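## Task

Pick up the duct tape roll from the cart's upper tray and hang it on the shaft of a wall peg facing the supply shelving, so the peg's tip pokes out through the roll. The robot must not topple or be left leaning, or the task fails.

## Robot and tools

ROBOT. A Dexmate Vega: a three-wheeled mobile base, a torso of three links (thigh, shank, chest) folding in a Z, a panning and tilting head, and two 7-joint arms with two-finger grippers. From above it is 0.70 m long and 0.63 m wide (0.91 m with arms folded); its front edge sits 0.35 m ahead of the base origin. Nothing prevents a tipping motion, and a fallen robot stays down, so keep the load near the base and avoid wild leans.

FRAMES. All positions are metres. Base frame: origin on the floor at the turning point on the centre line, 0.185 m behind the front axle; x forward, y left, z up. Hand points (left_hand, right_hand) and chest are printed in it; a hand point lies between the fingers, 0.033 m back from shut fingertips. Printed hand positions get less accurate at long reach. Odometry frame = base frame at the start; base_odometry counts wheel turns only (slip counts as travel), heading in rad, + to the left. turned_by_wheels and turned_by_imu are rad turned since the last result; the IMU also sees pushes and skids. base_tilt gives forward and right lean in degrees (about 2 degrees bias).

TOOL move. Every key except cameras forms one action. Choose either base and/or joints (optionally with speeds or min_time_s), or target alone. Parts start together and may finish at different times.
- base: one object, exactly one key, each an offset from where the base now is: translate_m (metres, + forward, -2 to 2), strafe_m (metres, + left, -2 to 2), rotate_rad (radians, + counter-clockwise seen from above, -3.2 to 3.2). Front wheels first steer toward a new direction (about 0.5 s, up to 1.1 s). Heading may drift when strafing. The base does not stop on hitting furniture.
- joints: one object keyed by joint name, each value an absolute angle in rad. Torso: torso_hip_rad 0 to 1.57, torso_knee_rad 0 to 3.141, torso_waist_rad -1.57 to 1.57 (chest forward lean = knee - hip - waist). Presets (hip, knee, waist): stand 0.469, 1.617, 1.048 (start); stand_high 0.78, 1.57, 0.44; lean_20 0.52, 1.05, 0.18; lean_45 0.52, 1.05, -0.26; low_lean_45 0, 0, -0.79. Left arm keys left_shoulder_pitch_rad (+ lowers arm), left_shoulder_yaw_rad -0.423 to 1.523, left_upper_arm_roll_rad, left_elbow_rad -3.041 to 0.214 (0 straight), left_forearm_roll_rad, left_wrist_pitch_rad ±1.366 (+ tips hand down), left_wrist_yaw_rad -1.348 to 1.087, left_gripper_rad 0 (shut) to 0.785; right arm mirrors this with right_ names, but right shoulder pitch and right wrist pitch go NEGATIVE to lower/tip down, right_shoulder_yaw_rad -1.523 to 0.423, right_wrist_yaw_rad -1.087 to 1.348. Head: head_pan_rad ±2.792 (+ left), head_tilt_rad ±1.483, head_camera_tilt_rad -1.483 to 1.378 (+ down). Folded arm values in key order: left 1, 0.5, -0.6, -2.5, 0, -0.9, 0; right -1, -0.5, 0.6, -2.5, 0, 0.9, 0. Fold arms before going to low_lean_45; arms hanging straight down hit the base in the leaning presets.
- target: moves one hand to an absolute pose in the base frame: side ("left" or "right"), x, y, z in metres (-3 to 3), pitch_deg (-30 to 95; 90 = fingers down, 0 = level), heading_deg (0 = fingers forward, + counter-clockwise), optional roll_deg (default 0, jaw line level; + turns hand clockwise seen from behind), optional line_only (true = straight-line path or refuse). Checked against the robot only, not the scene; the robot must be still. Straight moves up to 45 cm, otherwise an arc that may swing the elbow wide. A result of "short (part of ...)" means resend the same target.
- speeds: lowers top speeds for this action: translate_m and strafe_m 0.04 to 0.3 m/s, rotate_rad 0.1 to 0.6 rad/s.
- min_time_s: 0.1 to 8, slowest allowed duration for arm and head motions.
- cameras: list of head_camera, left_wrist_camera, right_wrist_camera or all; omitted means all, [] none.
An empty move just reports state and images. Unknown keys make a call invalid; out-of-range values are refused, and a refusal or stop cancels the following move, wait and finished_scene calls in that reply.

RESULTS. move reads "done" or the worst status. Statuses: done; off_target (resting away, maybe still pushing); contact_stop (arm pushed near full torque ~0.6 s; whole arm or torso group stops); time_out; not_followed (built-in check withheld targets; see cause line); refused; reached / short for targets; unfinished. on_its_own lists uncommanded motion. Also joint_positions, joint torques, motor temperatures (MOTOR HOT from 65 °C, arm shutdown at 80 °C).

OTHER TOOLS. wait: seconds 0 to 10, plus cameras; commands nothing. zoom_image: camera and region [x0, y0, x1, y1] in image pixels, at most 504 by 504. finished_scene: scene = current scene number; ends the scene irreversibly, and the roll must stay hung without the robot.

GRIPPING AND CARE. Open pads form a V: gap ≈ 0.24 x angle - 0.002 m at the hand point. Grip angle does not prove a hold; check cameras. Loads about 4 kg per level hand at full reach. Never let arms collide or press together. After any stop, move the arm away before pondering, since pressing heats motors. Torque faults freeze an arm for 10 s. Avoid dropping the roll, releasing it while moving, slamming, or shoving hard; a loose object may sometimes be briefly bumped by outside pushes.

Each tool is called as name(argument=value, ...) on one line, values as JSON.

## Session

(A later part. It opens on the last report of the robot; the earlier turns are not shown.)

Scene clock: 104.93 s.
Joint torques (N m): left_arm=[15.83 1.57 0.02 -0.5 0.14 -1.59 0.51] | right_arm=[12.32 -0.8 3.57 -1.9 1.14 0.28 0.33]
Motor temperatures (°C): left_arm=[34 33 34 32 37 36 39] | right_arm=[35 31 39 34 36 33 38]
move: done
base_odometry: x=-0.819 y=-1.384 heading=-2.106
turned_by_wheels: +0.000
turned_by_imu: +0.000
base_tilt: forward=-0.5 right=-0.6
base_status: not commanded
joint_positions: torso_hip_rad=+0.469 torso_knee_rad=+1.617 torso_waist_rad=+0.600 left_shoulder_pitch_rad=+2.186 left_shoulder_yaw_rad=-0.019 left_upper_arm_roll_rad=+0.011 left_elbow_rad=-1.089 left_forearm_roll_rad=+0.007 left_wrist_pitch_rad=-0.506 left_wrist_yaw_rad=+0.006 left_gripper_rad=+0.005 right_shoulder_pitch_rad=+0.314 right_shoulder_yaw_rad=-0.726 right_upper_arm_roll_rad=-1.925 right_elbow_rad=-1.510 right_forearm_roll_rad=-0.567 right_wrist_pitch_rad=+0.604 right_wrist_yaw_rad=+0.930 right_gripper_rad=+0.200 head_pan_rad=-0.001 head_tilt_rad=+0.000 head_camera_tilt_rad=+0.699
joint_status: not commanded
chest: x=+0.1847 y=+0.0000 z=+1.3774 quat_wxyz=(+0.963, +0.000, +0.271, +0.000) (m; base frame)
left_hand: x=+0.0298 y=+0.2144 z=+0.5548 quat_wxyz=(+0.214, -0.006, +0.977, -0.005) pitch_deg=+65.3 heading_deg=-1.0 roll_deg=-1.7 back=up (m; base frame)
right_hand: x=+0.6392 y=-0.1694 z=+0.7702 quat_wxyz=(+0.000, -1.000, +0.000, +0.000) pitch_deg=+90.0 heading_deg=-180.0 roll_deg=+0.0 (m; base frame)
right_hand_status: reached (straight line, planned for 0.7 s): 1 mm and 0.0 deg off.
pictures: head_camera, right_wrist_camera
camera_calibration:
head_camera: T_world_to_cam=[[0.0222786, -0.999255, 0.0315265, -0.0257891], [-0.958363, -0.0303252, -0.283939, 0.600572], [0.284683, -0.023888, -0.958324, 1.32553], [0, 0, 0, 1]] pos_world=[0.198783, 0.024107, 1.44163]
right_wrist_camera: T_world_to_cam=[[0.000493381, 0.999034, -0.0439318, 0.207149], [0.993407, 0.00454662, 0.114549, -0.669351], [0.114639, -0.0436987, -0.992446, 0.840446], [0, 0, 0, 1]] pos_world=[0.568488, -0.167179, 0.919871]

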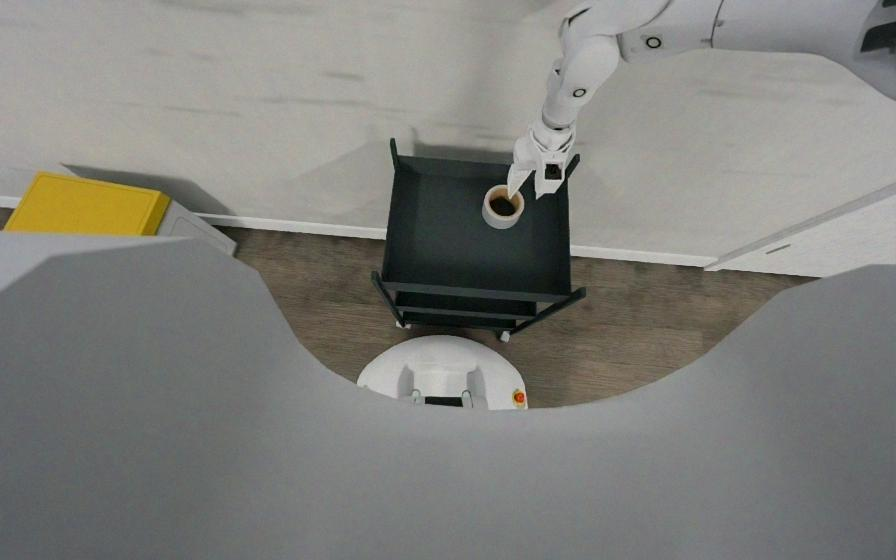

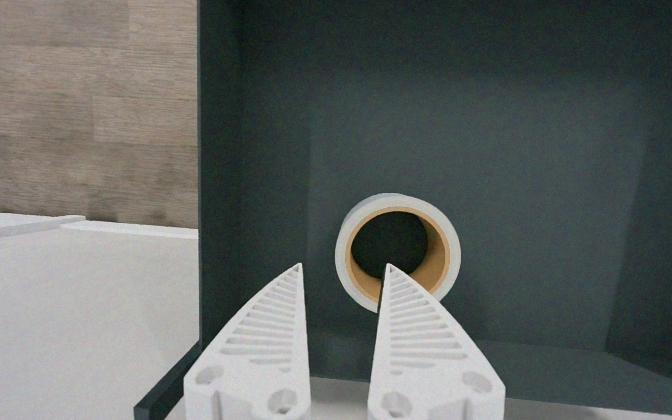

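move(target={"side":"right","x":0.64,"y":-0.17,"z":0.735,"pitch_deg":90,"heading_deg":180}, cameras=["head_camera","right_wrist_camera"])

zoom_image(camera="head_camera", region=[450, 120, 600, 240])

zoom_image(camera="right_wrist_camera", region=[220, 130, 520, 400])

Scene clock: 115.10 s.
Joint torques (N m): left_arm=[18.31 1.04 0.6 -0.79 0.8 -0.44 -0.07] | right_arm=[11.2 2.11 3.18 -0.26 0.11 0.47 -0.56]
Motor temperatures (°C): left_arm=[34 33 34 32 37 36 39] | right_arm=[34 31 39 34 36 33 38]
move: done
base_odometry: x=-0.819 y=-1.384 heading=-2.106
turned_by_wheels: +0.000
turned_by_imu: +0.000
base_tilt: forward=-0.3 right=-0.8
base_status: not commanded
joint_positions: torso_hip_rad=+0.469 torso_knee_rad=+1.617 torso_waist_rad=+0.600 left_shoulder_pitch_rad=+2.186 left_shoulder_yaw_rad=-0.019 left_upper_arm_roll_rad=+0.011 left_elbow_rad=-1.089 left_forearm_roll_rad=+0.007 left_wrist_pitch_rad=-0.506 left_wrist_yaw_rad=+0.006 left_gripper_rad=+0.005 right_shoulder_pitch_rad=+0.258 right_shoulder_yaw_rad=-0.670 right_upper_arm_roll_rad=-1.935 right_elbow_rad=-1.407 right_forearm_roll_rad=-0.623 right_wrist_pitch_rad=+0.606 right_wrist_yaw_rad=+0.858 right_gripper_rad=+0.200 head_pan_rad=-0.001 head_tilt_rad=+0.000 head_camera_tilt_rad=+0.699
joint_status: not commanded
chest: x=+0.1847 y=+0.0000 z=+1.3774 quat_wxyz=(+0.963, +0.000, +0.271, +0.000) (m; base frame)
left_hand: x=+0.0298 y=+0.2144 z=+0.5548 quat_wxyz=(+0.214, -0.006, +0.977, -0.005) pitch_deg=+65.3 heading_deg=-1.0 roll_deg=-1.7 back=up (m; base frame)
right_hand: x=+0.6403 y=-0.1699 z=+0.7366 quat_wxyz=(+0.000, -1.000, +0.000, +0.000) pitch_deg=+90.0 heading_deg=+180.0 roll_deg=+0.0 (m; base frame)
right_hand_status: reached (straight line, planned for 0.7 s): 2 mm and 0.0 deg off.
pictures: head_camera, right_wrist_camera
camera_calibration:
head_camera: T_world_to_cam=[[0.0222786, -0.999255, 0.0315265, -0.0257891], [-0.958363, -0.0303252, -0.283939, 0.600572], [0.284683, -0.023888, -0.958324, 1.32553], [0, 0, 0, 1]] pos_world=[0.198783, 0.024107, 1.44163]
right_wrist_camera: T_world_to_cam=[[0.000778736, 0.999039, -0.0438241, 0.205876], [0.993428, 0.00424325, 0.114384, -0.666599], [0.11446, -0.0436251, -0.992469, 0.807045], [0, 0, 0, 1]] pos_world=[0.569683, -0.167642, 0.886238]

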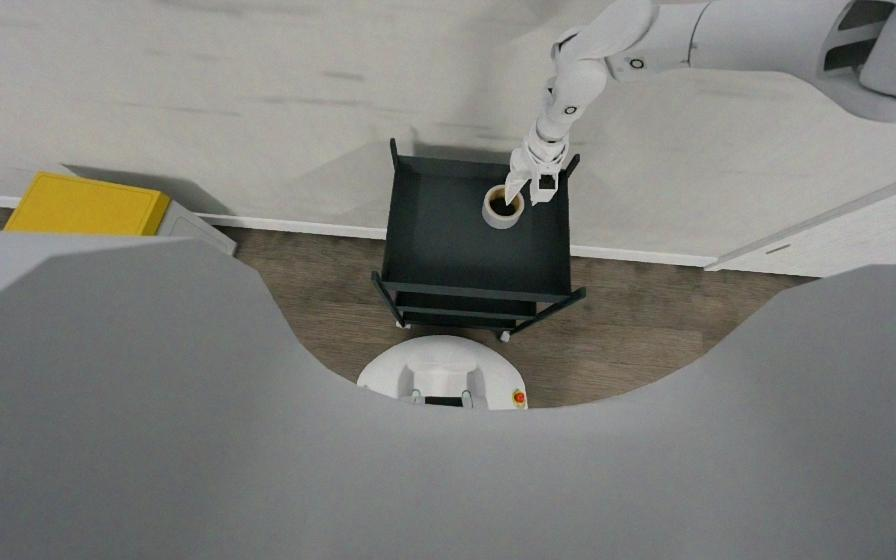

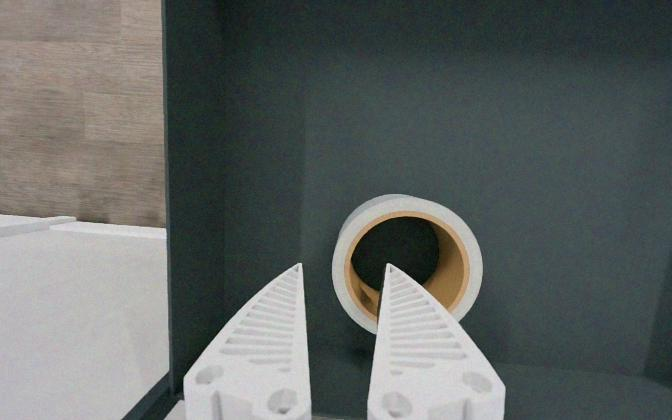

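Scaled by 3.360 from the camera's 896x560 image, which has a finer 960x600 frame.

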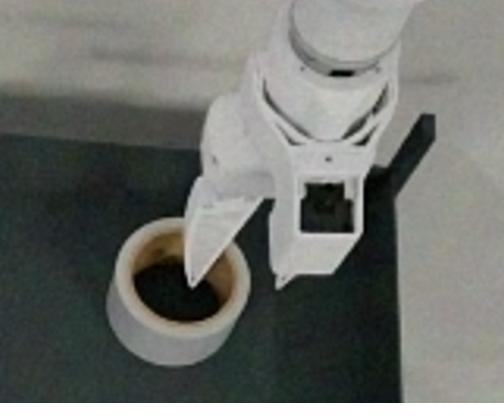

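Scaled by 1.680 from the camera's 672x420 image, which has a finer 960x600 frame.

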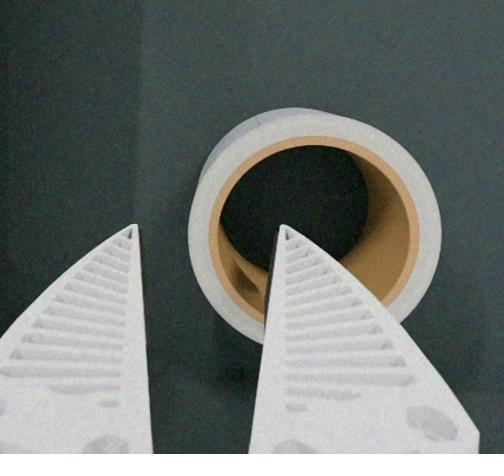

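move(target={"side":"right","x":0.641,"y":-0.17,"z":0.707,"pitch_deg":90,"heading_deg":180}, cameras=["head_camera","right_wrist_camera"])

zoom_image(camera="head_camera", region=[450, 120, 600, 240])

zoom_image(camera="right_wrist_camera", region=[220, 130, 520, 400])

Scene clock: 121.07 s.
Joint torques (N m): left_arm=[17.73 -1.31 -0.95 -0.45 0.54 -1.05 -0.03] | right_arm=[11.51 0.53 3.27 -0.25 0.4 0.33 -0.2]
Motor temperatures (°C): left_arm=[34 33 34 32 37 36 39] | right_arm=[34 31 39 34 36 33 38]
move: done
base_odometry: x=-0.819 y=-1.384 heading=-2.106
turned_by_wheels: +0.000
turned_by_imu: +0.000
base_tilt: forward=-0.5 right=-0.6
base_status: not commanded
joint_positions: torso_hip_rad=+0.469 torso_knee_rad=+1.617 torso_waist_rad=+0.600 left_shoulder_pitch_rad=+2.186 left_shoulder_yaw_rad=-0.019 left_upper_arm_roll_rad=+0.011 left_elbow_rad=-1.089 left_forearm_roll_rad=+0.007 left_wrist_pitch_rad=-0.506 left_wrist_yaw_rad=+0.006 left_gripper_rad=+0.005 right_shoulder_pitch_rad=+0.210 right_shoulder_yaw_rad=-0.614 right_upper_arm_roll_rad=-1.943 right_elbow_rad=-1.306 right_forearm_roll_rad=-0.667 right_wrist_pitch_rad=+0.611 right_wrist_yaw_rad=+0.793 right_gripper_rad=+0.200 head_pan_rad=-0.001 head_tilt_rad=+0.000 head_camera_tilt_rad=+0.699
joint_status: not commanded
chest: x=+0.1847 y=+0.0000 z=+1.3774 quat_wxyz=(+0.963, +0.000, +0.271, +0.000) (m; base frame)
left_hand: x=+0.0298 y=+0.2144 z=+0.5548 quat_wxyz=(+0.214, -0.006, +0.977, -0.005) pitch_deg=+65.3 heading_deg=-1.0 roll_deg=-1.7 back=up (m; base frame)
right_hand: x=+0.6414 y=-0.1699 z=+0.7084 quat_wxyz=(+0.000, -1.000, +0.000, +0.000) pitch_deg=+90.0 heading_deg=+180.0 roll_deg=+0.0 (m; base frame)
right_hand_status: reached (straight line, planned for 0.7 s): 1 mm and 0.0 deg off.
pictures: head_camera, right_wrist_camera
camera_calibration:
head_camera: T_world_to_cam=[[0.0222786, -0.999255, 0.0315265, -0.0257892], [-0.958363, -0.0303252, -0.283939, 0.600572], [0.284683, -0.0238881, -0.958324, 1.32553], [0, 0, 0, 1]] pos_world=[0.198783, 0.024107, 1.44163]
right_wrist_camera: T_world_to_cam=[[0.000772411, 0.999039, -0.0438307, 0.20468], [0.99343, 0.0042495, 0.114366, -0.664373], [0.114443, -0.0436311, -0.992471, 0.778987], [0, 0, 0, 1]] pos_world=[0.5707, -0.167672, 0.858075]

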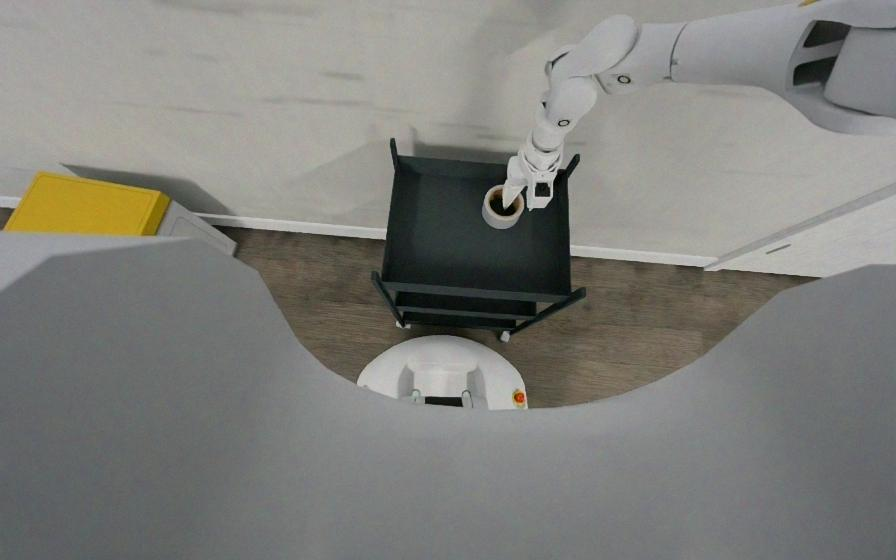

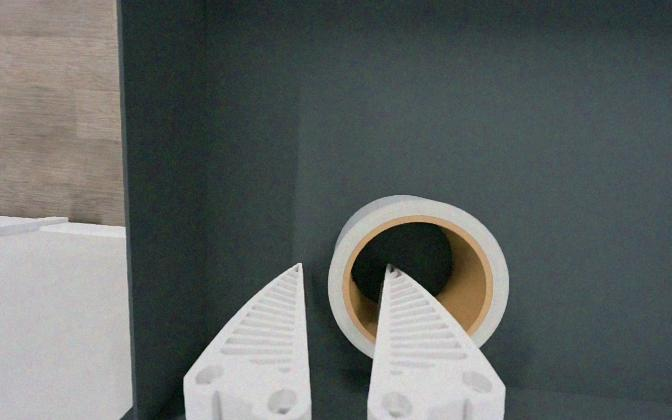

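Scaled by 3.360 from the camera's 896x560 image, which has a finer 960x600 frame.

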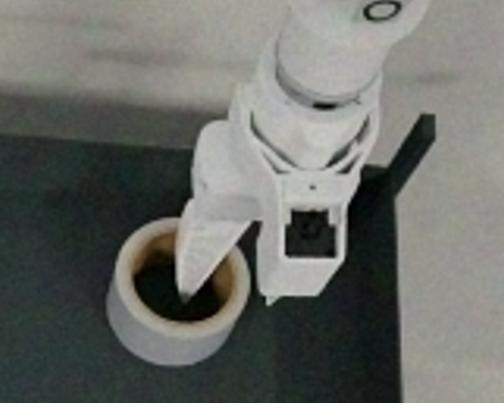

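Scaled by 1.680 from the camera's 672x420 image, which has a finer 960x600 frame.

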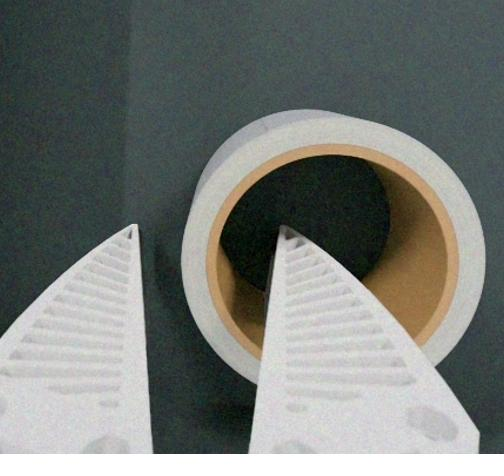

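move(target={"side":"right","x":0.638,"y":-0.17,"z":0.699,"pitch_deg":90,"heading_deg":180}, cameras=[])

move(joints={"right_gripper_rad":0.0}, min_time_s=1, cameras=["right_wrist_camera"])

move(target={"side":"right","x":0.638,"y":-0.17,"z":0.86,"pitch_deg":90,"heading_deg":180}, cameras=["head_camera","right_wrist_camera"])

Scene clock: 128.53 s.
Joint torques (N m): left_arm=[17 -0.25 -2.67 -0.05 0.59 -1.4 0.38] | right_arm=[7.03 3.92 -0.88 0.3 -0.17 0.26 -0.2]
Motor temperatures (°C): left_arm=[34 33 34 32 37 36 39] | right_arm=[34 31 39 34 36 33 38]
move: done
base_odometry: x=-0.819 y=-1.384 heading=-2.106
turned_by_wheels: +0.000
turned_by_imu: +0.000
base_tilt: forward=-0.6 right=-0.8
base_status: not commanded
joint_positions: torso_hip_rad=+0.469 torso_knee_rad=+1.617 torso_waist_rad=+0.600 left_shoulder_pitch_rad=+2.186 left_shoulder_yaw_rad=-0.019 left_upper_arm_roll_rad=+0.011 left_elbow_rad=-1.089 left_forearm_roll_rad=+0.007 left_wrist_pitch_rad=-0.506 left_wrist_yaw_rad=+0.006 left_gripper_rad=+0.005 right_shoulder_pitch_rad=+0.198 right_shoulder_yaw_rad=-0.607 right_upper_arm_roll_rad=-1.946 right_elbow_rad=-1.294 right_forearm_roll_rad=-0.678 right_wrist_pitch_rad=+0.605 right_wrist_yaw_rad=+0.781 right_gripper_rad=+0.200 head_pan_rad=-0.001 head_tilt_rad=+0.000 head_camera_tilt_rad=+0.699
joint_status: not commanded
chest: x=+0.1847 y=+0.0000 z=+1.3774 quat_wxyz=(+0.963, +0.000, +0.271, +0.000) (m; base frame)
left_hand: x=+0.0298 y=+0.2144 z=+0.5548 quat_wxyz=(+0.214, -0.006, +0.977, -0.005) pitch_deg=+65.3 heading_deg=-1.0 roll_deg=-1.7 back=up (m; base frame)
right_hand: x=+0.6392 y=-0.1698 z=+0.7014 quat_wxyz=(+0.000, -1.000, +0.000, +0.000) pitch_deg=+90.0 heading_deg=+180.0 roll_deg=+0.0 (m; base frame)
right_hand_status: reached (straight line, planned for 0.3 s): 3 mm and 0.0 deg off.
pictures: none
No camera images: "cameras" was empty.

"min_time_s" has no arm or head joint beside it: it slows only arm and head motions. Command such a joint too, or leave it out

not run: a call was refused earlier in this reply.

move(joints={"right_gripper_rad":0.0}, cameras=["right_wrist_camera"])

move(target={"side":"right","x":0.638,"y":-0.17,"z":0.9,"pitch_deg":90,"heading_deg":180}, cameras=["head_camera","right_wrist_camera"])

Scene clock: 132.50 s.
Joint torques (N m): left_arm=[16.58 -0.44 2.51 0.78 0.3 -2.07 0.01] | right_arm=[3.98 -3.86 -1.8 0.9 -0.83 0.56 0.88]
Motor temperatures (°C): left_arm=[34 33 34 32 37 36 39] | right_arm=[34 31 39 34 36 33 38]
move: done
base_odometry: x=-0.819 y=-1.384 heading=-2.106
turned_by_wheels: +0.000
turned_by_imu: +0.000
base_tilt: forward=-0.4 right=-0.6
base_status: not commanded
joint_positions: torso_hip_rad=+0.469 torso_knee_rad=+1.617 torso_waist_rad=+0.600 left_shoulder_pitch_rad=+2.186 left_shoulder_yaw_rad=-0.019 left_upper_arm_roll_rad=+0.011 left_elbow_rad=-1.089 left_forearm_roll_rad=+0.007 left_wrist_pitch_rad=-0.506 left_wrist_yaw_rad=+0.006 left_gripper_rad=+0.005 right_shoulder_pitch_rad=+0.194 right_shoulder_yaw_rad=-0.605 right_upper_arm_roll_rad=-1.947 right_elbow_rad=-1.291 right_forearm_roll_rad=-0.681 right_wrist_pitch_rad=+0.603 right_wrist_yaw_rad=+0.777 right_gripper_rad=+0.000 head_pan_rad=+0.000 head_tilt_rad=+0.000 head_camera_tilt_rad=+0.699
joint_status: all done
chest: x=+0.1843 y=+0.0000 z=+1.3775 quat_wxyz=(+0.963, +0.000, +0.270, +0.000) (m; base frame)
left_hand: x=+0.0298 y=+0.2144 z=+0.5548 quat_wxyz=(+0.214, -0.006, +0.977, -0.005) pitch_deg=+65.3 heading_deg=-1.0 roll_deg=-1.7 back=up (m; base frame)
right_hand: x=+0.6386 y=-0.1693 z=+0.6999 quat_wxyz=(+0.001, -1.000, +0.000, -0.001) pitch_deg=+89.9 heading_deg=+180.0 roll_deg=+0.0 (m; base frame)
pictures: right_wrist_camera
camera_calibration:
right_wrist_camera: T_world_to_cam=[[0.000686401, 0.999084, -0.0427865, 0.203062], [0.993326, 0.00425381, 0.115264, -0.661206], [0.11534, -0.04258, -0.992413, 0.770433], [0, 0, 0, 1]] pos_world=[0.567792, -0.167258, 0.84949]

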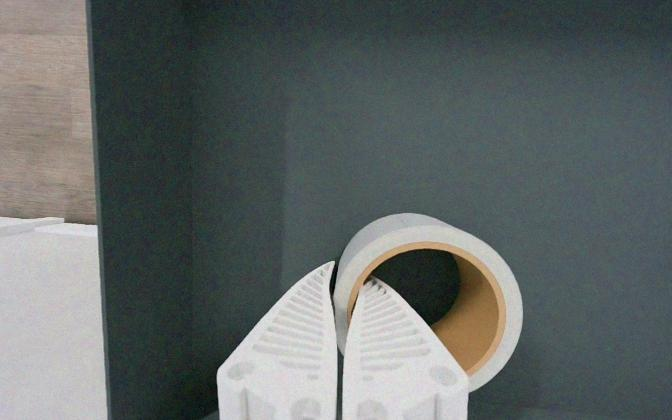

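Scene clock: 135.67 s.
Joint torques (N m): left_arm=[15.43 1.08 -0.21 1.49 -0.7 -0.42 0.06] | right_arm=[32.63 -3.22 11.47 -2.01 1.29 -0.28 0.09]
Motor temperatures (°C): left_arm=[34 33 34 32 37 36 39] | right_arm=[34 31 39 34 36 33 38]
move: done
base_odometry: x=-0.819 y=-1.384 heading=-2.106
turned_by_wheels: +0.000
turned_by_imu: +0.000
base_tilt: forward=-0.5 right=-0.8
base_status: not commanded
joint_positions: torso_hip_rad=+0.469 torso_knee_rad=+1.617 torso_waist_rad=+0.600 left_shoulder_pitch_rad=+2.186 left_shoulder_yaw_rad=-0.019 left_upper_arm_roll_rad=+0.011 left_elbow_rad=-1.089 left_forearm_roll_rad=+0.007 left_wrist_pitch_rad=-0.506 left_wrist_yaw_rad=+0.006 left_gripper_rad=+0.005 right_shoulder_pitch_rad=+0.523 right_shoulder_yaw_rad=-0.868 right_upper_arm_roll_rad=-1.877 right_elbow_rad=-1.747 right_forearm_roll_rad=-0.319 right_wrist_pitch_rad=+0.638 right_wrist_yaw_rad=+1.174 right_gripper_rad=+0.000 head_pan_rad=+0.000 head_tilt_rad=+0.000 head_camera_tilt_rad=+0.699
joint_status: not commanded
chest: x=+0.1845 y=+0.0000 z=+1.3774 quat_wxyz=(+0.963, +0.000, +0.270, +0.000) (m; base frame)
left_hand: x=+0.0298 y=+0.2144 z=+0.5548 quat_wxyz=(+0.214, -0.006, +0.977, -0.005) pitch_deg=+65.3 heading_deg=-1.0 roll_deg=-1.7 back=up (m; base frame)
right_hand: x=+0.6381 y=-0.1701 z=+0.8972 quat_wxyz=(+0.000, -1.000, +0.000, +0.001) pitch_deg=+89.9 heading_deg=+180.0 roll_deg=+0.0 (m; base frame)
right_hand_status: reached (straight line, planned for 1.9 s): 3 mm and 0.1 deg off.
pictures: head_camera, right_wrist_camera
camera_calibration:
head_camera: T_world_to_cam=[[0.0223388, -0.999254, 0.0314901, -0.025743], [-0.958328, -0.0303753, -0.284051, 0.6006], [0.284795, -0.0238326, -0.958292, 1.32555], [0, 0, 0, 1]] pos_world=[0.198636, 0.0241109, 1.44168]
right_wrist_camera: T_world_to_cam=[[0.00102727, 0.999019, -0.0442707, 0.213369], [0.993609, 0.00397713, 0.112805, -0.681451], [0.11287, -0.0441036, -0.99263, 0.967784], [0, 0, 0, 1]] pos_world=[0.567643, -0.167766, 1.04697]

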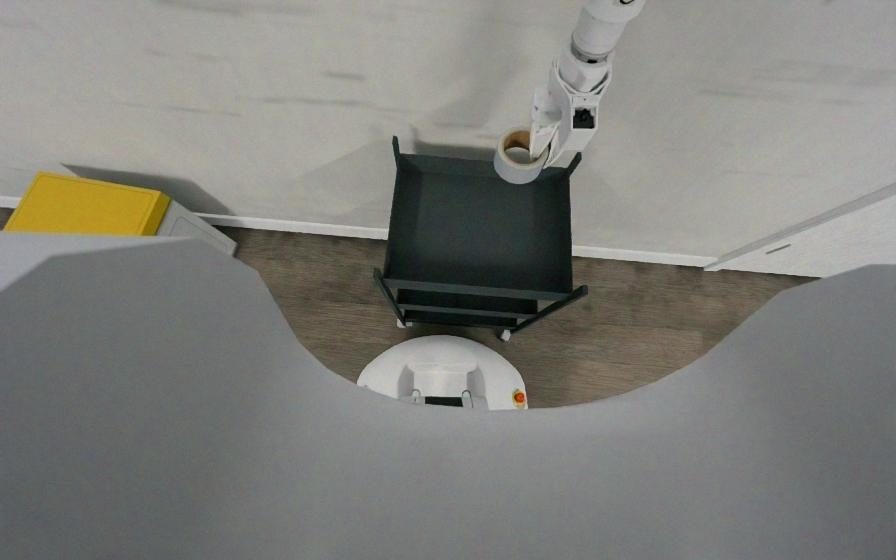

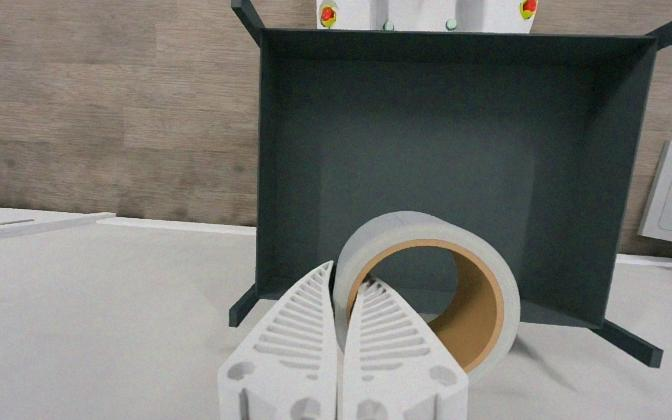

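move(base={"translate_m":-1.2}, speeds={"translate_m":0.25}, joints={"torso_waist_rad":1.048,"head_camera_tilt_rad":0.4}, cameras=[])

move(base={"rotate_rad":-1.611}, cameras=["head_camera","right_wrist_camera"])

zoom_image(camera="head_camera", region=[350, 150, 650, 350])

Scene clock: 163.20 s.
Joint torques (N m): left_arm=[7.43 -0.94 2.33 -1.37 0.12 -2.01 0.24] | right_arm=[33.93 1.36 12.17 1.37 0.38 -1.63 -0.05]
Motor temperatures (°C): left_arm=[34 33 34 32 37 36 39] | right_arm=[36 31 40 33 36 33 38]
move: done
base_odometry: x=-0.205 y=-0.353 heading=-2.107
turned_by_wheels: -0.002
turned_by_imu: +0.001
base_tilt: forward=-0.5 right=-0.8
base_status: done
joint_positions: torso_hip_rad=+0.469 torso_knee_rad=+1.617 torso_waist_rad=+1.048 left_shoulder_pitch_rad=+2.186 left_shoulder_yaw_rad=-0.019 left_upper_arm_roll_rad=+0.011 left_elbow_rad=-1.089 left_forearm_roll_rad=+0.007 left_wrist_pitch_rad=-0.506 left_wrist_yaw_rad=+0.006 left_gripper_rad=+0.005 right_shoulder_pitch_rad=+0.527 right_shoulder_yaw_rad=-0.870 right_upper_arm_roll_rad=-1.876 right_elbow_rad=-1.751 right_forearm_roll_rad=-0.315 right_wrist_pitch_rad=+0.638 right_wrist_yaw_rad=+1.178 right_gripper_rad=+0.000 head_pan_rad=+0.000 head_tilt_rad=+0.000 head_camera_tilt_rad=+0.401
joint_status: all done
chest: x=-0.0112 y=+0.0000 z=+1.4155 quat_wxyz=(+0.999, +0.000, +0.050, +0.000) (m; base frame)
left_hand: x=+0.2055 y=+0.2144 z=+0.6069 quat_wxyz=(+0.426, -0.005, +0.905, -0.006) pitch_deg=+39.6 heading_deg=-0.5 roll_deg=-1.1 back=up (m; base frame)
right_hand: x=+0.6043 y=-0.1701 z=+1.1808 quat_wxyz=(+0.000, -0.975, +0.000, -0.221) pitch_deg=+64.4 heading_deg=+0.0 roll_deg=+0.0 back=down (m; base frame)
pictures: none
No camera images: "cameras" was empty.

Scene clock: 167.43 s.
Joint torques (N m): left_arm=[8.26 -0.5 1.35 -1.43 0.41 -2.53 0.75] | right_arm=[33.13 1.89 12.23 0.27 0.28 -0.95 -0.06]
Motor temperatures (°C): left_arm=[34 33 34 32 37 36 39] | right_arm=[36 31 40 33 36 33 38]
move: done
base_odometry: x=-0.203 y=-0.354 heading=+2.563
turned_by_wheels: -1.613
turned_by_imu: -1.608
base_tilt: forward=-0.6 right=-0.8
base_status: done
joint_positions: torso_hip_rad=+0.469 torso_knee_rad=+1.617 torso_waist_rad=+1.048 left_shoulder_pitch_rad=+2.186 left_shoulder_yaw_rad=-0.019 left_upper_arm_roll_rad=+0.011 left_elbow_rad=-1.089 left_forearm_roll_rad=+0.007 left_wrist_pitch_rad=-0.506 left_wrist_yaw_rad=+0.006 left_gripper_rad=+0.005 right_shoulder_pitch_rad=+0.527 right_shoulder_yaw_rad=-0.870 right_upper_arm_roll_rad=-1.876 right_elbow_rad=-1.751 right_forearm_roll_rad=-0.315 right_wrist_pitch_rad=+0.638 right_wrist_yaw_rad=+1.178 right_gripper_rad=+0.000 head_pan_rad=+0.000 head_tilt_rad=+0.000 head_camera_tilt_rad=+0.401
joint_status: not commanded
chest: x=-0.0112 y=+0.0000 z=+1.4155 quat_wxyz=(+0.999, +0.000, +0.050, +0.000) (m; base frame)
left_hand: x=+0.2055 y=+0.2144 z=+0.6069 quat_wxyz=(+0.426, -0.005, +0.905, -0.006) pitch_deg=+39.6 heading_deg=-0.5 roll_deg=-1.1 back=up (m; base frame)
right_hand: x=+0.6043 y=-0.1701 z=+1.1808 quat_wxyz=(+0.000, -0.975, +0.000, -0.221) pitch_deg=+64.4 heading_deg=+0.0 roll_deg=+0.0 back=down (m; base frame)
pictures: head_camera, right_wrist_camera
camera_calibration:
head_camera: T_world_to_cam=[[-0.00488401, -0.99925, 0.0384184, -0.0334688], [-0.510678, -0.030539, -0.85923, 1.27109], [0.859758, -0.0238159, -0.510145, 0.787012], [0, 0, 0, 1]] pos_world=[-0.0276867, 0.0241175, 1.49493]
right_wrist_camera: T_world_to_cam=[[0.0196014, 0.999016, -0.0397773, 0.209471], [0.846867, 0.00455767, 0.531784, -1.08587], [0.531443, -0.0441099, -0.845945, 0.826906], [0, 0, 0, 1]] pos_world=[0.476032, -0.167841, 1.2853]

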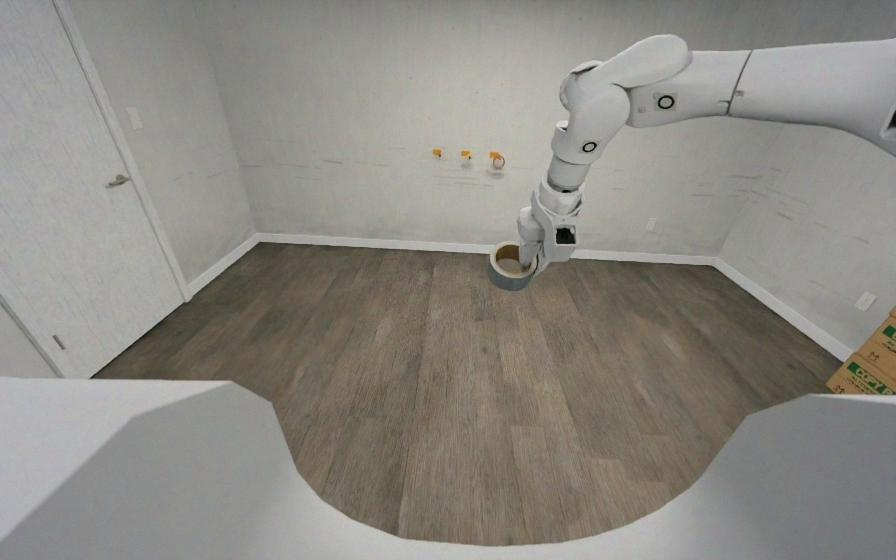

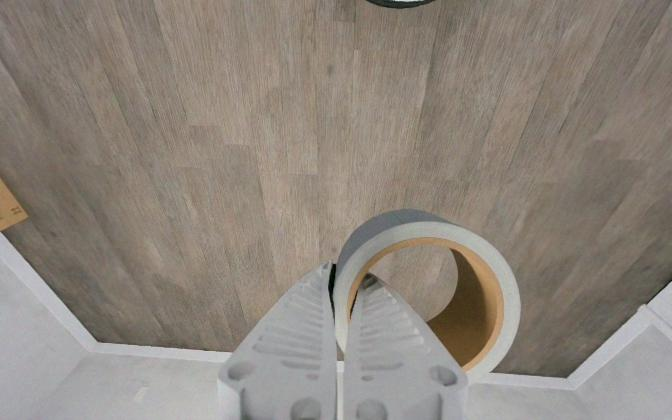

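Scaled by 1.680 from the camera's 896x560 image, which has a finer 960x600 frame.

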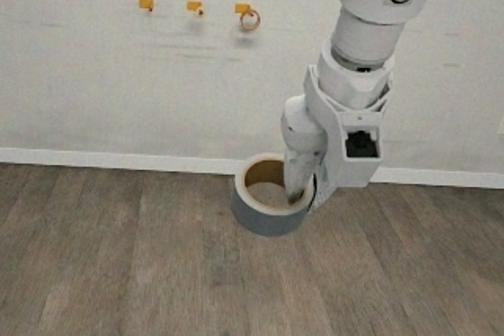

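move(base={"translate_m":1.8}, speeds={"translate_m":0.25}, joints={"head_camera_tilt_rad":0.3}, cameras=["head_camera","right_wrist_camera"])

zoom_image(camera="head_camera", region=[350, 200, 600, 360])

move(target={"side":"right","x":0.5,"y":-0.25,"z":1.0,"pitch_deg":0,"heading_deg":0,"roll_deg":180})

Scene clock: 188.80 s.
Joint torques (N m): left_arm=[4.83 0.07 0.63 -3.15 0.06 -2.59 0.06] | right_arm=[32.94 1.17 12.62 0.42 0.27 -1.31 -0.01]
Motor temperatures (°C): left_arm=[34 33 34 32 37 36 39] | right_arm=[37 31 41 33 36 33 38]
move: done
base_odometry: x=-1.708 y=+0.635 heading=+2.562
turned_by_wheels: -0.001
turned_by_imu: -0.011
base_tilt: forward=-0.5 right=-0.6
base_status: done
joint_positions: torso_hip_rad=+0.469 torso_knee_rad=+1.617 torso_waist_rad=+1.048 left_shoulder_pitch_rad=+2.186 left_shoulder_yaw_rad=-0.019 left_upper_arm_roll_rad=+0.011 left_elbow_rad=-1.089 left_forearm_roll_rad=+0.007 left_wrist_pitch_rad=-0.506 left_wrist_yaw_rad=+0.006 left_gripper_rad=+0.005 right_shoulder_pitch_rad=+0.527 right_shoulder_yaw_rad=-0.870 right_upper_arm_roll_rad=-1.876 right_elbow_rad=-1.751 right_forearm_roll_rad=-0.315 right_wrist_pitch_rad=+0.638 right_wrist_yaw_rad=+1.178 right_gripper_rad=+0.000 head_pan_rad=+0.000 head_tilt_rad=+0.000 head_camera_tilt_rad=+0.301
joint_status: all done
chest: x=-0.0111 y=+0.0000 z=+1.4155 quat_wxyz=(+0.999, +0.000, +0.050, +0.000) (m; base frame)
left_hand: x=+0.2055 y=+0.2144 z=+0.6069 quat_wxyz=(+0.425, -0.005, +0.905, -0.006) pitch_deg=+39.6 heading_deg=-0.5 roll_deg=-1.1 back=up (m; base frame)
right_hand: x=+0.6044 y=-0.1701 z=+1.1807 quat_wxyz=(+0.000, -0.975, +0.000, -0.221) pitch_deg=+64.4 heading_deg=+0.0 roll_deg=+0.0 back=down (m; base frame)
pictures: head_camera, right_wrist_camera
camera_calibration:
head_camera: T_world_to_cam=[[-0.00868961, -0.999248, 0.0377772, -0.0328153], [-0.422438, -0.0305736, -0.905876, 1.3472], [0.90635, -0.0238302, -0.421855, 0.659672], [0, 0, 0, 1]] pos_world=[-0.0290715, 0.0241182, 1.49992]
right_wrist_camera: T_world_to_cam=[[0.0196011, 0.999016, -0.0397827, 0.209474], [0.846925, 0.00455601, 0.531693, -1.08583], [0.531351, -0.0441147, -0.846002, 0.826933], [0, 0, 0, 1]] pos_world=[0.476116, -0.167841, 1.28525]

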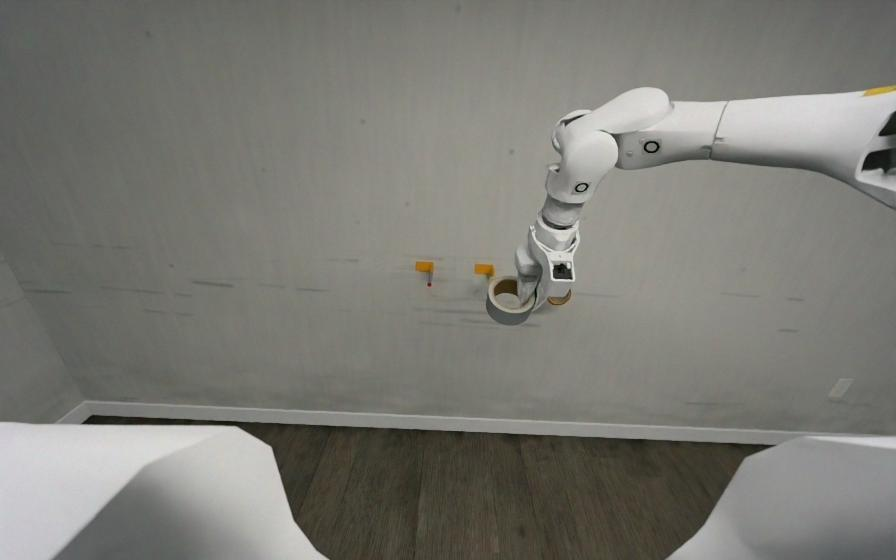

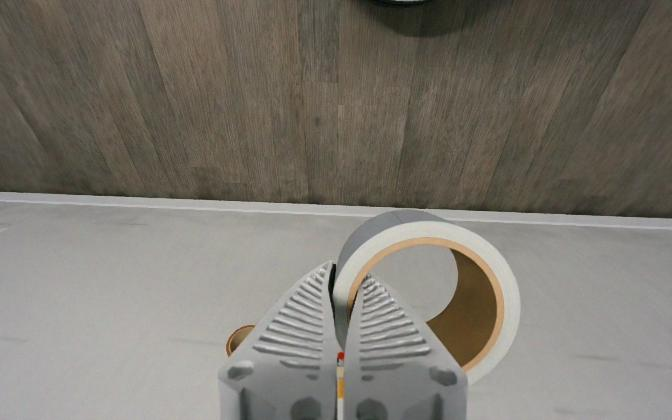

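Scaled by 2.016 from the camera's 896x560 image, which has a finer 960x600 frame.

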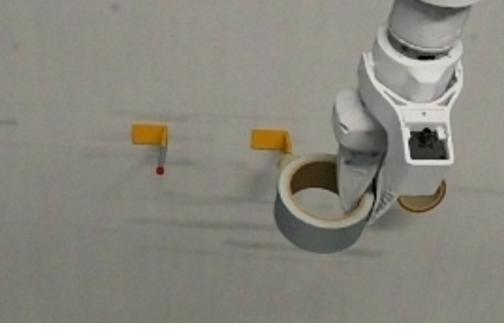

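Scene clock: 197.53 s.
Joint torques (N m): left_arm=[5.06 0.13 2.43 -1.86 0.98 -1.58 -0.11] | right_arm=[-0.78 -7.48 8.02 -4.58 -1.29 2.62 -0.3]
Motor temperatures (°C): left_arm=[34 33 34 32 37 36 39] | right_arm=[36 31 41 33 36 33 38]
move: done
base_odometry: x=-1.708 y=+0.635 heading=+2.562
turned_by_wheels: +0.000
turned_by_imu: -0.001
base_tilt: forward=-0.5 right=-0.7
base_status: not commanded
joint_positions: torso_hip_rad=+0.469 torso_knee_rad=+1.617 torso_waist_rad=+1.048 left_shoulder_pitch_rad=+2.186 left_shoulder_yaw_rad=-0.019 left_upper_arm_roll_rad=+0.011 left_elbow_rad=-1.089 left_forearm_roll_rad=+0.007 left_wrist_pitch_rad=-0.506 left_wrist_yaw_rad=+0.006 left_gripper_rad=+0.005 right_shoulder_pitch_rad=-1.395 right_shoulder_yaw_rad=-1.127 right_upper_arm_roll_rad=-1.256 right_elbow_rad=-1.872 right_forearm_roll_rad=+0.486 right_wrist_pitch_rad=+0.733 right_wrist_yaw_rad=-1.083 right_gripper_rad=+0.000 head_pan_rad=+0.000 head_tilt_rad=+0.000 head_camera_tilt_rad=+0.301
joint_status: not commanded
chest: x=-0.0111 y=+0.0000 z=+1.4155 quat_wxyz=(+0.999, +0.000, +0.050, +0.000) (m; base frame)
left_hand: x=+0.2055 y=+0.2144 z=+0.6069 quat_wxyz=(+0.425, -0.005, +0.905, -0.006) pitch_deg=+39.6 heading_deg=-0.5 roll_deg=-1.1 back=up (m; base frame)
right_hand: x=+0.5011 y=-0.2476 z=+1.0015 quat_wxyz=(+0.708, -0.002, +0.706, +0.002) pitch_deg=-0.2 heading_deg=+0.4 roll_deg=+0.0 back=up (m; base frame)
right_hand_status: reached (checked arc [a long move], planned for 7.4 s): 3 mm and 0.4 deg off.
pictures: head_camera, left_wrist_camera, right_wrist_camera
camera_calibration:
head_camera: T_world_to_cam=[[-0.00868938, -0.999248, 0.0377772, -0.0328152], [-0.422438, -0.0305737, -0.905876, 1.3472], [0.90635, -0.02383, -0.421855, 0.659673], [0, 0, 0, 1]] pos_world=[-0.0290715, 0.0241182, 1.49992]
left_wrist_camera: T_world_to_cam=[[-0.00698281, -0.997062, 0.076274, 0.161651], [-0.713598, -0.0484657, -0.698877, 0.636703], [0.700521, -0.0593091, -0.711163, 0.450435], [0, 0, 0, 1]] pos_world=[0.139939, 0.218749, 0.752981]
right_wrist_camera: T_world_to_cam=[[0.0503206, -0.998733, 0.000352047, -0.268452], [-0.110498, -0.00591772, -0.993859, 1.10228], [0.992602, 0.0499727, -0.110656, -0.217512], [0, 0, 0, 1]] pos_world=[0.351212, -0.25072, 1.07154]

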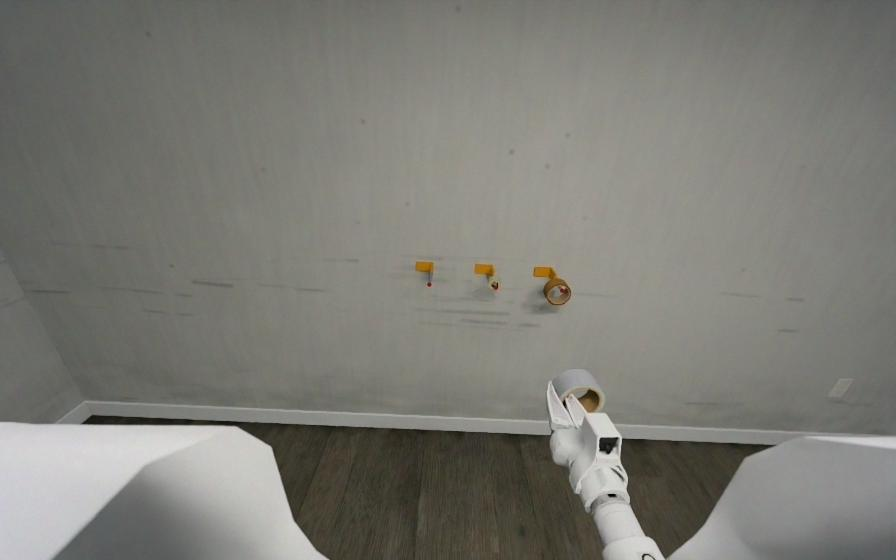

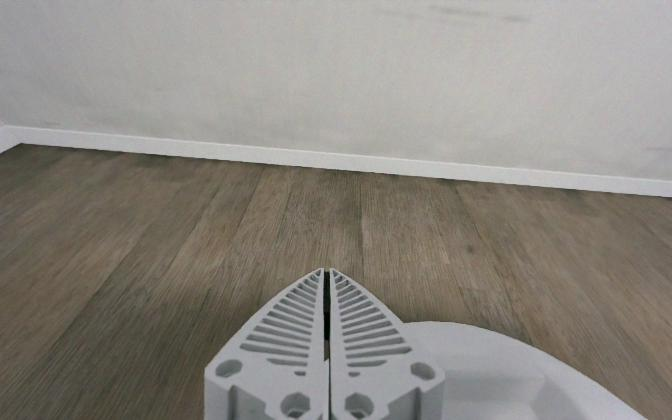

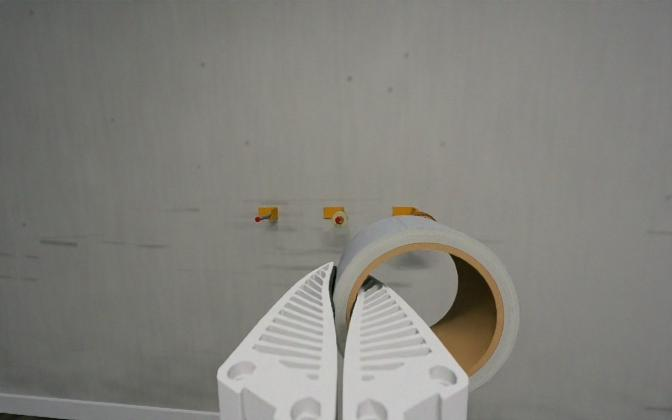

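zoom_image(camera="head_camera", region=[390, 240, 590, 320])

zoom_image(camera="right_wrist_camera", region=[230, 180, 460, 250])

Scaled by 2.520 from the camera's 896x560 image, which has a finer 960x600 frame.

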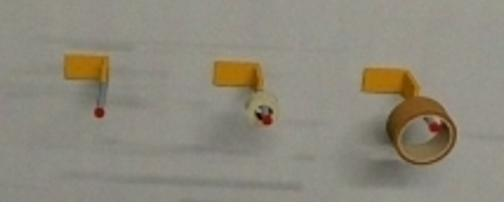

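Scaled by 2.191 from the camera's 672x420 image, which has a finer 960x600 frame.

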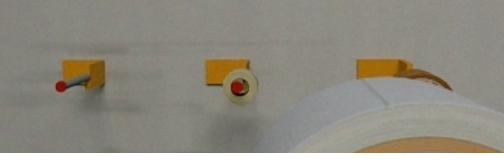

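move(base={"rotate_rad":-0.035}, cameras=[])

move(base={"strafe_m":0.3}, speeds={"strafe_m":0.15}, cameras=["head_camera","right_wrist_camera"])

zoom_image(camera="head_camera", region=[420, 220, 620, 340])

zoom_image(camera="right_wrist_camera", region=[250, 150, 520, 390])

Scene clock: 229.17 s.
Joint torques (N m): left_arm=[4.29 0.74 0.69 -3.11 0.38 -2.3 0.4] | right_arm=[-0.93 -6.69 8.05 -3.77 -1.5 2.27 -0.15]
Motor temperatures (°C): left_arm=[34 33 34 32 37 36 39] | right_arm=[34 31 40 34 36 33 38]
move: done
base_odometry: x=-1.708 y=+0.634 heading=+2.527
turned_by_wheels: -0.035
turned_by_imu: -0.037
base_tilt: forward=-0.5 right=-0.8
base_status: done
joint_positions: torso_hip_rad=+0.469 torso_knee_rad=+1.617 torso_waist_rad=+1.048 left_shoulder_pitch_rad=+2.186 left_shoulder_yaw_rad=-0.019 left_upper_arm_roll_rad=+0.011 left_elbow_rad=-1.089 left_forearm_roll_rad=+0.007 left_wrist_pitch_rad=-0.506 left_wrist_yaw_rad=+0.006 left_gripper_rad=+0.005 right_shoulder_pitch_rad=-1.399 right_shoulder_yaw_rad=-1.127 right_upper_arm_roll_rad=-1.255 right_elbow_rad=-1.873 right_forearm_roll_rad=+0.487 right_wrist_pitch_rad=+0.733 right_wrist_yaw_rad=-1.087 right_gripper_rad=+0.000 head_pan_rad=+0.000 head_tilt_rad=+0.000 head_camera_tilt_rad=+0.301
joint_status: not commanded
chest: x=-0.0111 y=+0.0000 z=+1.4155 quat_wxyz=(+0.999, +0.000, +0.050, +0.000) (m; base frame)
left_hand: x=+0.2055 y=+0.2144 z=+0.6069 quat_wxyz=(+0.425, -0.005, +0.905, -0.006) pitch_deg=+39.6 heading_deg=-0.5 roll_deg=-1.1 back=up (m; base frame)
right_hand: x=+0.5000 y=-0.2499 z=+0.9999 quat_wxyz=(+0.707, +0.000, +0.707, +0.000) pitch_deg=+0.0 heading_deg=+0.0 roll_deg=+0.0 back=up (m; base frame)
pictures: none
No camera images: "cameras" was empty.

Scene clock: 232.83 s.
Joint torques (N m): left_arm=[5.7 0.25 2.17 -3.41 -0.14 -1.72 -0.08] | right_arm=[-0.44 -7.04 7.96 -3.9 -1.45 2.42 -0.23]
Motor temperatures (°C): left_arm=[34 33 34 32 37 36 39] | right_arm=[34 31 40 34 36 33 38]
move: done
base_odometry: x=-1.880 y=+0.390 heading=+2.532
turned_by_wheels: +0.005
turned_by_imu: +0.008
base_tilt: forward=-0.6 right=-0.8
base_status: done
joint_positions: torso_hip_rad=+0.469 torso_knee_rad=+1.617 torso_waist_rad=+1.048 left_shoulder_pitch_rad=+2.186 left_shoulder_yaw_rad=-0.019 left_upper_arm_roll_rad=+0.011 left_elbow_rad=-1.089 left_forearm_roll_rad=+0.007 left_wrist_pitch_rad=-0.506 left_wrist_yaw_rad=+0.006 left_gripper_rad=+0.005 right_shoulder_pitch_rad=-1.399 right_shoulder_yaw_rad=-1.127 right_upper_arm_roll_rad=-1.255 right_elbow_rad=-1.873 right_forearm_roll_rad=+0.487 right_wrist_pitch_rad=+0.733 right_wrist_yaw_rad=-1.087 right_gripper_rad=+0.000 head_pan_rad=+0.000 head_tilt_rad=+0.000 head_camera_tilt_rad=+0.301
joint_status: not commanded
chest: x=-0.0111 y=+0.0000 z=+1.4155 quat_wxyz=(+0.999, +0.000, +0.050, +0.000) (m; base frame)
left_hand: x=+0.2055 y=+0.2144 z=+0.6069 quat_wxyz=(+0.425, -0.005, +0.905, -0.006) pitch_deg=+39.6 heading_deg=-0.5 roll_deg=-1.1 back=up (m; base frame)
right_hand: x=+0.5000 y=-0.2499 z=+0.9999 quat_wxyz=(+0.707, +0.000, +0.707, +0.000) pitch_deg=+0.0 heading_deg=+0.0 roll_deg=+0.0 back=up (m; base frame)
pictures: head_camera, right_wrist_camera
camera_calibration:
head_camera: T_world_to_cam=[[-0.00868738, -0.999248, 0.0377768, -0.0328146], [-0.422427, -0.0305745, -0.905881, 1.3472], [0.906355, -0.0238277, -0.421844, 0.659666], [0, 0, 0, 1]] pos_world=[-0.0290827, 0.0241184, 1.49992]
right_wrist_camera: T_world_to_cam=[[0.0444219, -0.999013, -0.000322961, -0.267123], [-0.114023, -0.00474897, -0.993467, 1.10225], [0.992484, 0.0441685, -0.114122, -0.214416], [0, 0, 0, 1]] pos_world=[0.350353, -0.252155, 1.07049]

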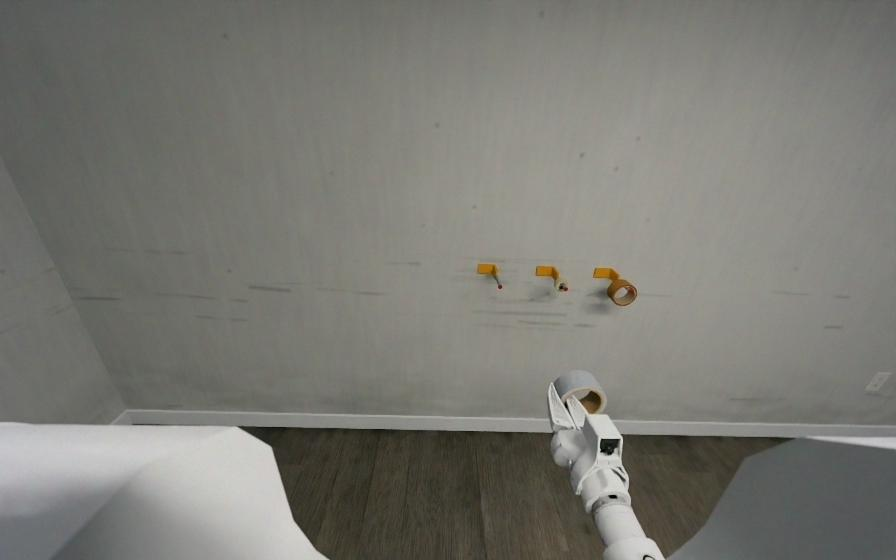

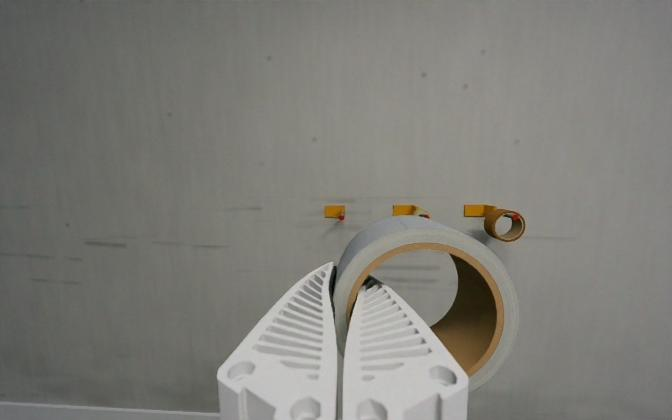

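Scaled by 2.520 from the camera's 896x560 image, which has a finer 960x600 frame.

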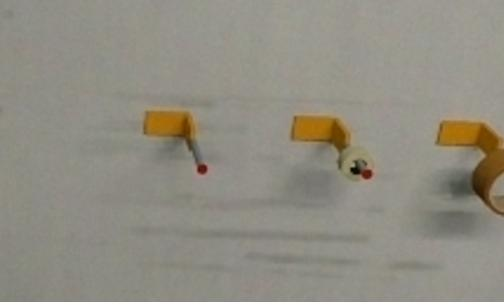

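Scaled by 1.867 from the camera's 672x420 image, which has a finer 960x600 frame.

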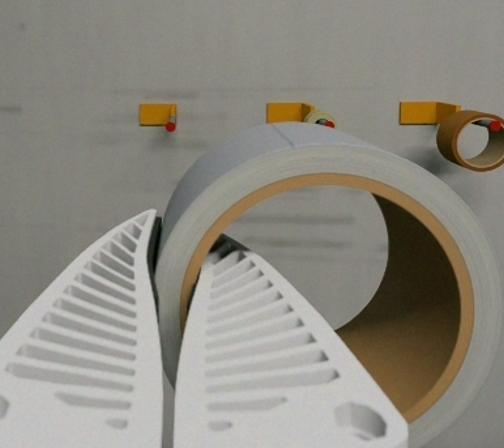

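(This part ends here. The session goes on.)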